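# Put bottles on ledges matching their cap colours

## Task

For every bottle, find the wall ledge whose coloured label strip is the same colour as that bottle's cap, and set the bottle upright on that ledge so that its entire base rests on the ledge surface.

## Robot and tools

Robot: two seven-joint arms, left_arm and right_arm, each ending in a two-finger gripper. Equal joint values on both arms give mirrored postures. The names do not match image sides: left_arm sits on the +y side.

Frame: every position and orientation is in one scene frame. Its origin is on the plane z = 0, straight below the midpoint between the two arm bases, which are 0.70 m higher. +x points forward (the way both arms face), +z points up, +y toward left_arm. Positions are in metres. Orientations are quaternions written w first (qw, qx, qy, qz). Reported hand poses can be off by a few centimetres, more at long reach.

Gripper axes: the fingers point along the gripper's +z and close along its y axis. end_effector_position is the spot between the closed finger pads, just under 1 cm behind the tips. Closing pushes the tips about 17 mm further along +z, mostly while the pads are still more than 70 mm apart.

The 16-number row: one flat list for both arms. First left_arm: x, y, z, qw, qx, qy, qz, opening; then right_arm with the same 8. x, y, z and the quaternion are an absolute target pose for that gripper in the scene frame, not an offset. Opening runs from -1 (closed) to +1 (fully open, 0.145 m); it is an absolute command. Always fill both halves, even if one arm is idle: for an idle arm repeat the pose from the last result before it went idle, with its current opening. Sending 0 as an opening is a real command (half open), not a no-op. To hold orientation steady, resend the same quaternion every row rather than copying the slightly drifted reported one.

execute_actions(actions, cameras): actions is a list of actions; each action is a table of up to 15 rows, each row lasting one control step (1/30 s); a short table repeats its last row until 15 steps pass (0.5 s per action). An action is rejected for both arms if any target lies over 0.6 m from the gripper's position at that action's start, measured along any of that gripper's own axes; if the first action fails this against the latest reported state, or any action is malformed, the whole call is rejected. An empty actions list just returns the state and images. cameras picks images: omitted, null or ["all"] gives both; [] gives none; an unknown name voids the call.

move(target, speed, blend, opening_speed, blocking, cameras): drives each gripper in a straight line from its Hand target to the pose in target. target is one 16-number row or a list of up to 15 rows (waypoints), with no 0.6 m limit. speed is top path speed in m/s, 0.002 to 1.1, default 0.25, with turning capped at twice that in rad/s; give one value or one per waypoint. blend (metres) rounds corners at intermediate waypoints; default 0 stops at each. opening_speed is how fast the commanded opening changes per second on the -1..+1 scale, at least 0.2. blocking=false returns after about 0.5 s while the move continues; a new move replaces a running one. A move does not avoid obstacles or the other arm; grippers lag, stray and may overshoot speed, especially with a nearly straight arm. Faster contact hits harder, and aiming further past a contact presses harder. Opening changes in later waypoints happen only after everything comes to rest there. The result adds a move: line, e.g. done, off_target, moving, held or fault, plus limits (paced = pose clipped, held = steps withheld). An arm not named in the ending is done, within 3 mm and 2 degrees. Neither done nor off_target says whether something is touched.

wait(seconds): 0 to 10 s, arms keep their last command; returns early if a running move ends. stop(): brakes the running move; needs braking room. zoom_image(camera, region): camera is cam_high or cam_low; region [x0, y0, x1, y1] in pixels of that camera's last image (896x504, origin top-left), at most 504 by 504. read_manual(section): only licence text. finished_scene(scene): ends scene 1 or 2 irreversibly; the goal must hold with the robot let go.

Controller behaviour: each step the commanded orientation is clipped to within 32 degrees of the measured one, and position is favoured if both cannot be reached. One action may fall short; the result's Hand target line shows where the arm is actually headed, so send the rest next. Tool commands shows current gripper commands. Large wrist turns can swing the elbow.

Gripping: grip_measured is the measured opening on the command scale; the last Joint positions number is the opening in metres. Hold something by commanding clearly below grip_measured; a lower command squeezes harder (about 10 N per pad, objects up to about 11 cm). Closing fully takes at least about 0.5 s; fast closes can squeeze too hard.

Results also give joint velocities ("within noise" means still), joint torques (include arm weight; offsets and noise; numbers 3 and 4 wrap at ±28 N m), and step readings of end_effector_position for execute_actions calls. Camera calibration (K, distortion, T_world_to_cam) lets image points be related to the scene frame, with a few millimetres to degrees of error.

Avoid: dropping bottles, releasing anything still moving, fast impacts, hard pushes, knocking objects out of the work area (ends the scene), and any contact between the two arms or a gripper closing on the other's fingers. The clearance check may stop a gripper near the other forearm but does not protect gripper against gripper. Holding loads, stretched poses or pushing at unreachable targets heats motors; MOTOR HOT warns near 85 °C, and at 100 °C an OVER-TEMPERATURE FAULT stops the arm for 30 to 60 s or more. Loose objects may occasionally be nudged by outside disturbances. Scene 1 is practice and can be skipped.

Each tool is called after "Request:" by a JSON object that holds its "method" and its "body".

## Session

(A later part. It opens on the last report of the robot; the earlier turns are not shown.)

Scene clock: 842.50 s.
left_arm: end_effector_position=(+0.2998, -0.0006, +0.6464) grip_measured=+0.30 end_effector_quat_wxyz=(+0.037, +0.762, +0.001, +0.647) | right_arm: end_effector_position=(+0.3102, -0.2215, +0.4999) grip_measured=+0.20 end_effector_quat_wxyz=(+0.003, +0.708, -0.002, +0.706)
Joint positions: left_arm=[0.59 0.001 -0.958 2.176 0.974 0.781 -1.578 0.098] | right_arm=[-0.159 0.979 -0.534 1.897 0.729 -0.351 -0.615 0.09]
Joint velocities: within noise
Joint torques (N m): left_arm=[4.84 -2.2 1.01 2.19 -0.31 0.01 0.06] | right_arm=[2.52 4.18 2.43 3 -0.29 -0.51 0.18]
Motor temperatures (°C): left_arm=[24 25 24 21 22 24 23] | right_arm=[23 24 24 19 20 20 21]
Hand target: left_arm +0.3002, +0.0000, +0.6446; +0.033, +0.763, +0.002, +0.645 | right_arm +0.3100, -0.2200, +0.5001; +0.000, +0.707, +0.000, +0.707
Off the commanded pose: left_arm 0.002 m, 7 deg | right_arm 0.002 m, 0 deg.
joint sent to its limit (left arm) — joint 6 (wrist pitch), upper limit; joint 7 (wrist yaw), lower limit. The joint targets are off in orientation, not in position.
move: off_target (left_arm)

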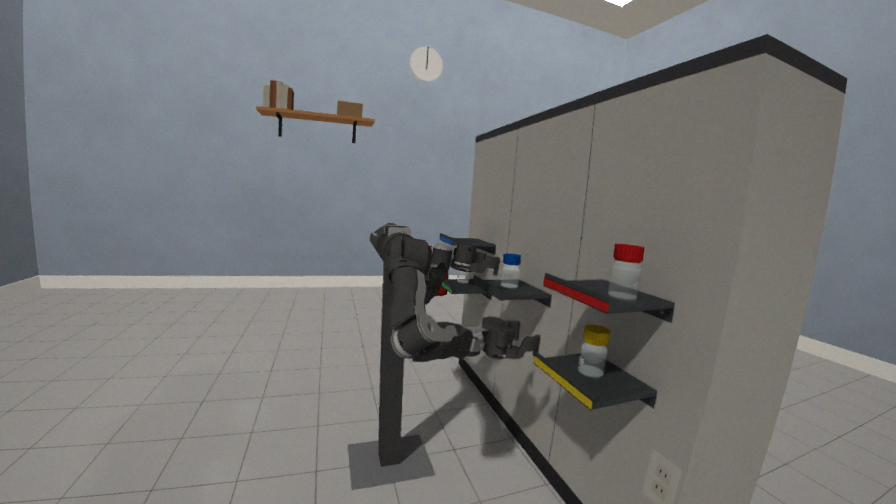

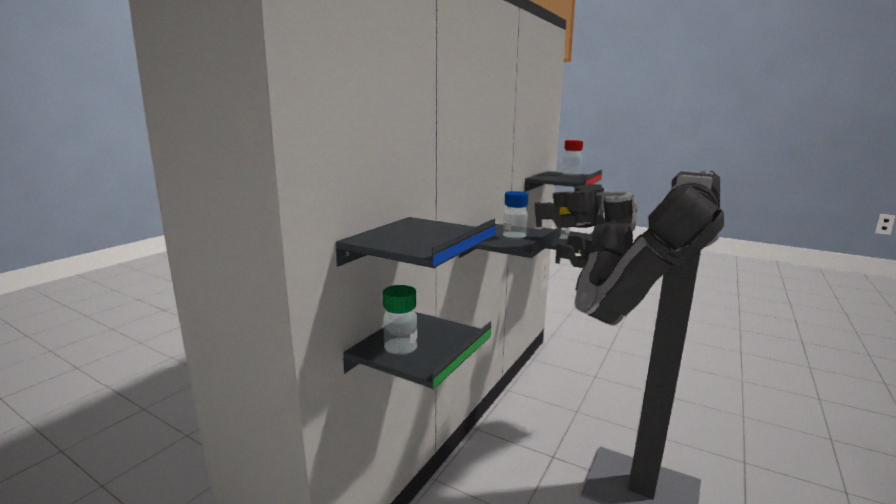

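Request:
{"method": "move", "body": {"target": [[0.388,0.0,0.632,0,0.7933,0,0.6087,0.3,0.31,-0.22,0.50,0,0.7071,0,0.7071,0.2],[0.388,0.0,0.632,0,0.7933,0,0.6087,-0.8,0.31,-0.22,0.50,0,0.7071,0,0.7071,0.2],[0.38,0.03,0.69,0,0.7933,0,0.6087,-0.8,0.31,-0.22,0.50,0,0.7071,0,0.7071,0.2],[0.37,0.20,0.77,0,0.7707,0,0.6372,-0.8,0.31,-0.22,0.50,0,0.7071,0,0.7071,0.2],[0.388,0.385,0.77,0,0.7933,0,0.6087,-0.8,0.31,-0.22,0.50,0,0.7071,0,0.7071,0.2],[0.388,0.385,0.74,0,0.7933,0,0.6087,-0.8,0.31,-0.22,0.50,0,0.7071,0,0.7071,0.2]], "speed": [0.2,0.2,0.2,0.25,0.25,0.1], "opening_speed": 1.5, "blend": [0,0,0.02,0.03,0.01,0]}}

Request:
{"method": "zoom_image", "body": {"camera": "cam_low", "region": [320, 120, 560, 270]}}

Scene clock: 865.07 s.
left_arm: end_effector_position=(+0.3876, +0.3846, +0.7381) grip_measured=-0.30 end_effector_quat_wxyz=(+0.001, +0.797, -0.001, +0.604) | right_arm: end_effector_position=(+0.3102, -0.2215, +0.4999) grip_measured=+0.20 end_effector_quat_wxyz=(+0.003, +0.708, -0.002, +0.706)
Joint positions: left_arm=[1.523 1.418 -1.097 1.369 1.447 0.687 0.087 0.053] | right_arm=[-0.159 0.979 -0.534 1.897 0.729 -0.351 -0.615 0.09]
Joint velocities: within noise
Joint torques (N m): left_arm=[6.16 0.49 3.48 0.73 0.22 -0.94 0] | right_arm=[2.44 4.13 2.33 3.06 -0.28 -0.47 0.16]
Motor temperatures (°C): left_arm=[24 24 24 21 22 24 22] | right_arm=[22 24 24 20 20 21 21]
Hand target: left_arm +0.3880, +0.3849, +0.7401; +0.000, +0.793, +0.000, +0.609 | right_arm +0.3100, -0.2200, +0.5001; +0.000, +0.707, +0.000, +0.707
Off the commanded pose: left_arm 0.002 m, 1 deg | right_arm 0.002 m, 0 deg.
move: done

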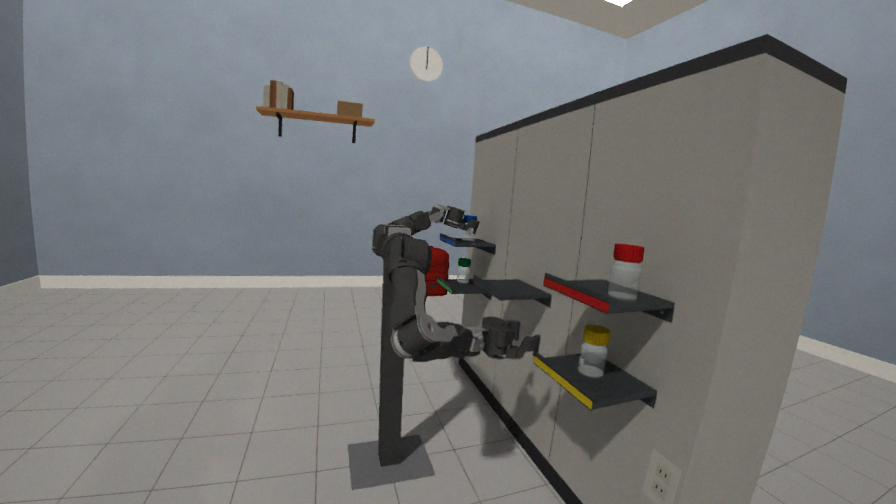

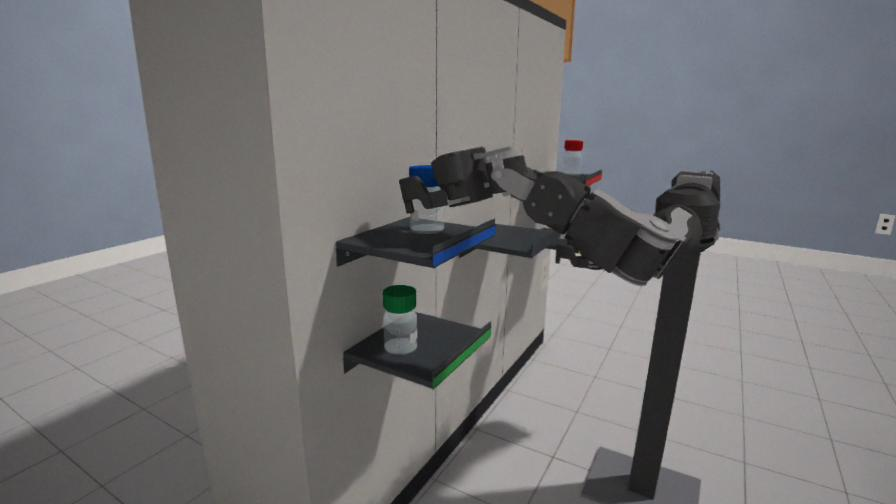

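Scaled by 2.100 from the camera's 896x504 image, which has a finer 1280x720 frame.

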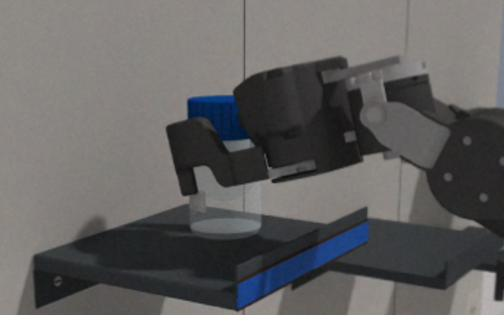

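Request:
{"method": "move", "body": {"target": [[0.388,0.385,0.723,0,0.7933,0,0.6087,-0.8,0.31,-0.22,0.50,0,0.7071,0,0.7071,0.2]], "speed": 0.04}}

Request:
{"method": "zoom_image", "body": {"camera": "cam_low", "region": [320, 120, 560, 270]}}

Scene clock: 873.53 s.
left_arm: end_effector_position=(+0.3875, +0.3851, +0.7353) grip_measured=-0.30 end_effector_quat_wxyz=(+0.002, +0.780, -0.001, +0.626) | right_arm: end_effector_position=(+0.3102, -0.2215, +0.4999) grip_measured=+0.20 end_effector_quat_wxyz=(+0.003, +0.708, -0.002, +0.706)
Joint positions: left_arm=[1.47 1.448 -1.1 1.397 1.474 0.58 0.079 0.053] | right_arm=[-0.159 0.979 -0.534 1.897 0.729 -0.351 -0.615 0.09]
Joint velocities: within noise
Joint torques (N m): left_arm=[3.26 0.59 1.1 0.77 0.16 0 -0.05] | right_arm=[2.47 4.02 2.4 3 -0.3 -0.48 0.16]
Motor temperatures (°C): left_arm=[25 23 25 21 22 25 21] | right_arm=[22 24 24 20 20 21 21]
Hand target: left_arm +0.3878, +0.3850, +0.7231; +0.000, +0.793, +0.000, +0.609 | right_arm +0.3100, -0.2200, +0.5001; +0.000, +0.707, +0.000, +0.707
Off the commanded pose: left_arm 0.012 m, 3 deg | right_arm 0.002 m, 0 deg.
move: off_target (left_arm)

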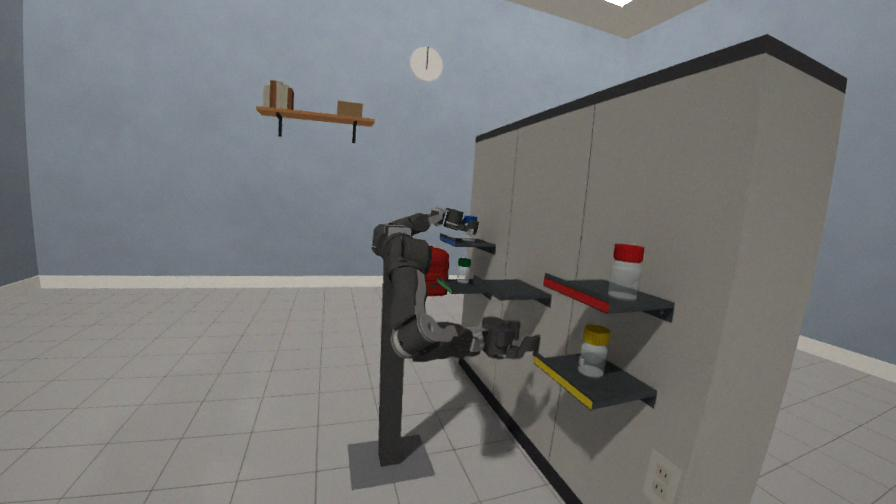

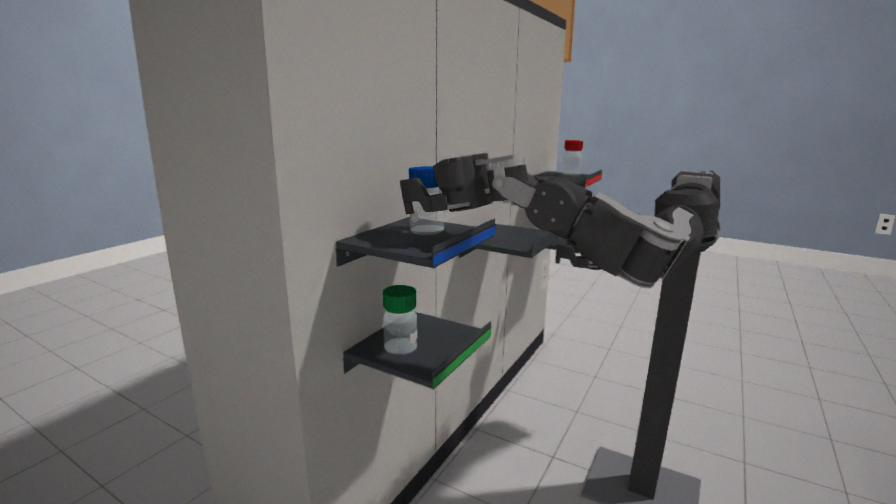

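Scaled by 2.100 from the camera's 896x504 image, which has a finer 1280x720 frame.

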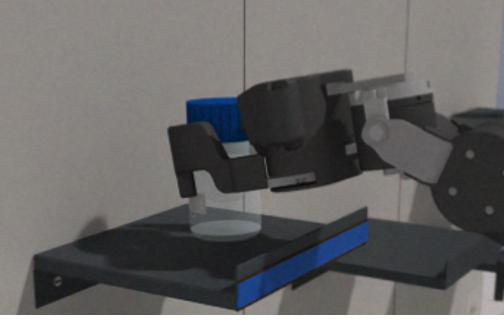

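Request:
{"method": "move", "body": {"target": [[0.388,0.385,0.735,0,0.7933,0,0.6087,-0.8,0.31,-0.22,0.50,0,0.7071,0,0.7071,0.2],[0.388,0.385,0.735,0,0.7933,0,0.6087,0.3,0.31,-0.22,0.50,0,0.7071,0,0.7071,0.2],[0.30,0.36,0.765,0,0.7933,0,0.6087,0.3,0.31,-0.22,0.50,0,0.7071,0,0.7071,0.2]], "speed": 0.15, "opening_speed": 1.5}}

Request:
{"method": "zoom_image", "body": {"camera": "cam_low", "region": [320, 120, 640, 380]}}

Request:
{"method": "zoom_image", "body": {"camera": "cam_high", "region": [420, 180, 680, 410]}}

Scene clock: 889.70 s.
left_arm: end_effector_position=(+0.2996, +0.3618, +0.7660) grip_measured=+0.30 end_effector_quat_wxyz=(-0.007, +0.778, -0.023, +0.627) | right_arm: end_effector_position=(+0.3102, -0.2215, +0.4999) grip_measured=+0.20 end_effector_quat_wxyz=(+0.003, +0.708, -0.002, +0.706)
Joint positions: left_arm=[1.845 1.77 -1.272 1.782 1.585 0.781 0.034 0.098] | right_arm=[-0.159 0.979 -0.534 1.897 0.729 -0.351 -0.615 0.09]
Joint velocities: within noise
Joint torques (N m): left_arm=[3.47 -2.18 2.15 0.05 0.14 -0.55 0.2] | right_arm=[2.49 4.13 2.26 3.06 -0.29 -0.52 0.18]
Motor temperatures (°C): left_arm=[24 23 24 21 22 24 21] | right_arm=[22 24 24 20 20 21 21]
Hand target: left_arm +0.3000, +0.3602, +0.7647; -0.004, +0.780, -0.026, +0.625 | right_arm +0.3100, -0.2200, +0.5001; +0.000, +0.707, +0.000, +0.707
Off the commanded pose: left_arm 0.002 m, 4 deg | right_arm 0.002 m, 0 deg.
joint sent to its limit (left arm) — joint 5 (forearm roll), upper limit; joint 6 (wrist pitch), upper limit. The joint targets are off in orientation, not in position.
move: off_target (left_arm)

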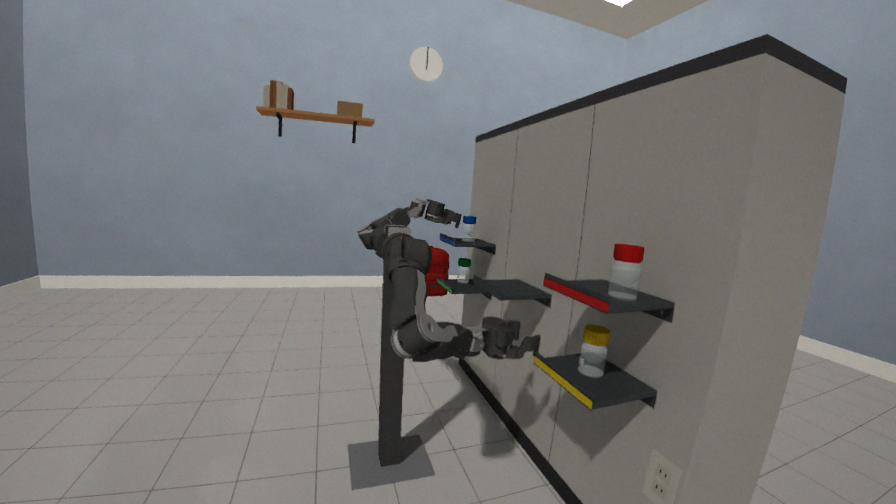

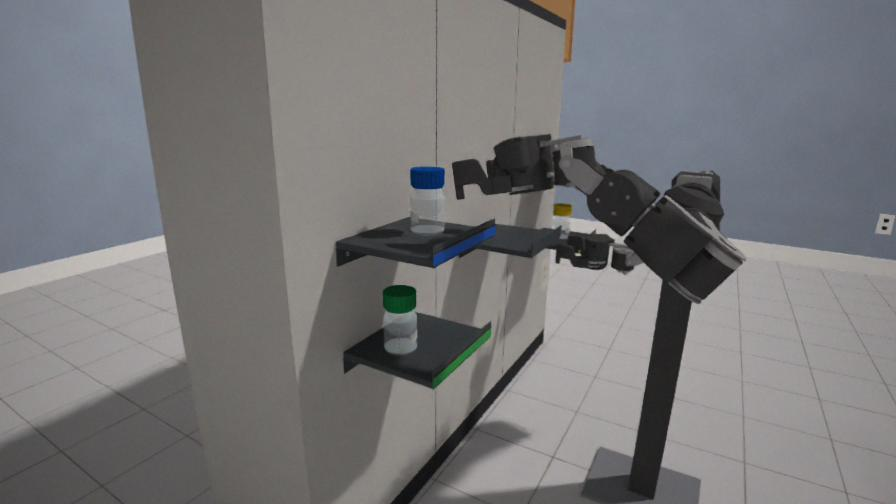

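Scaled by 1.575 from the camera's 896x504 image, which has a finer 1280x720 frame.

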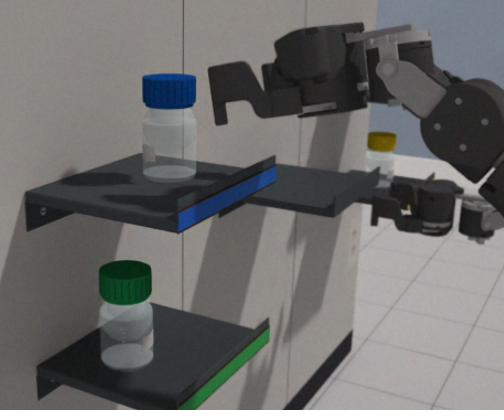

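Scaled by 1.938 from the camera's 896x504 image, which has a finer 1280x720 frame.

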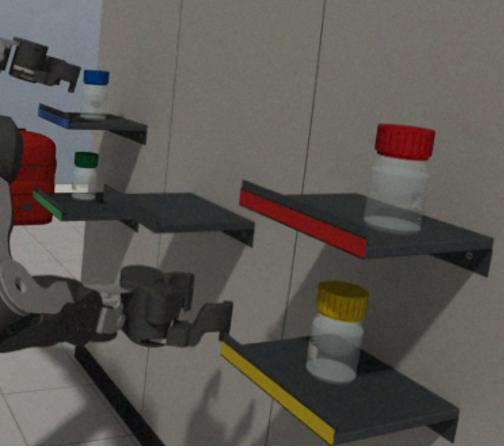

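Request:
{"method": "finished_scene", "body": {"scene": 1}}

The scene is finished: the task was done.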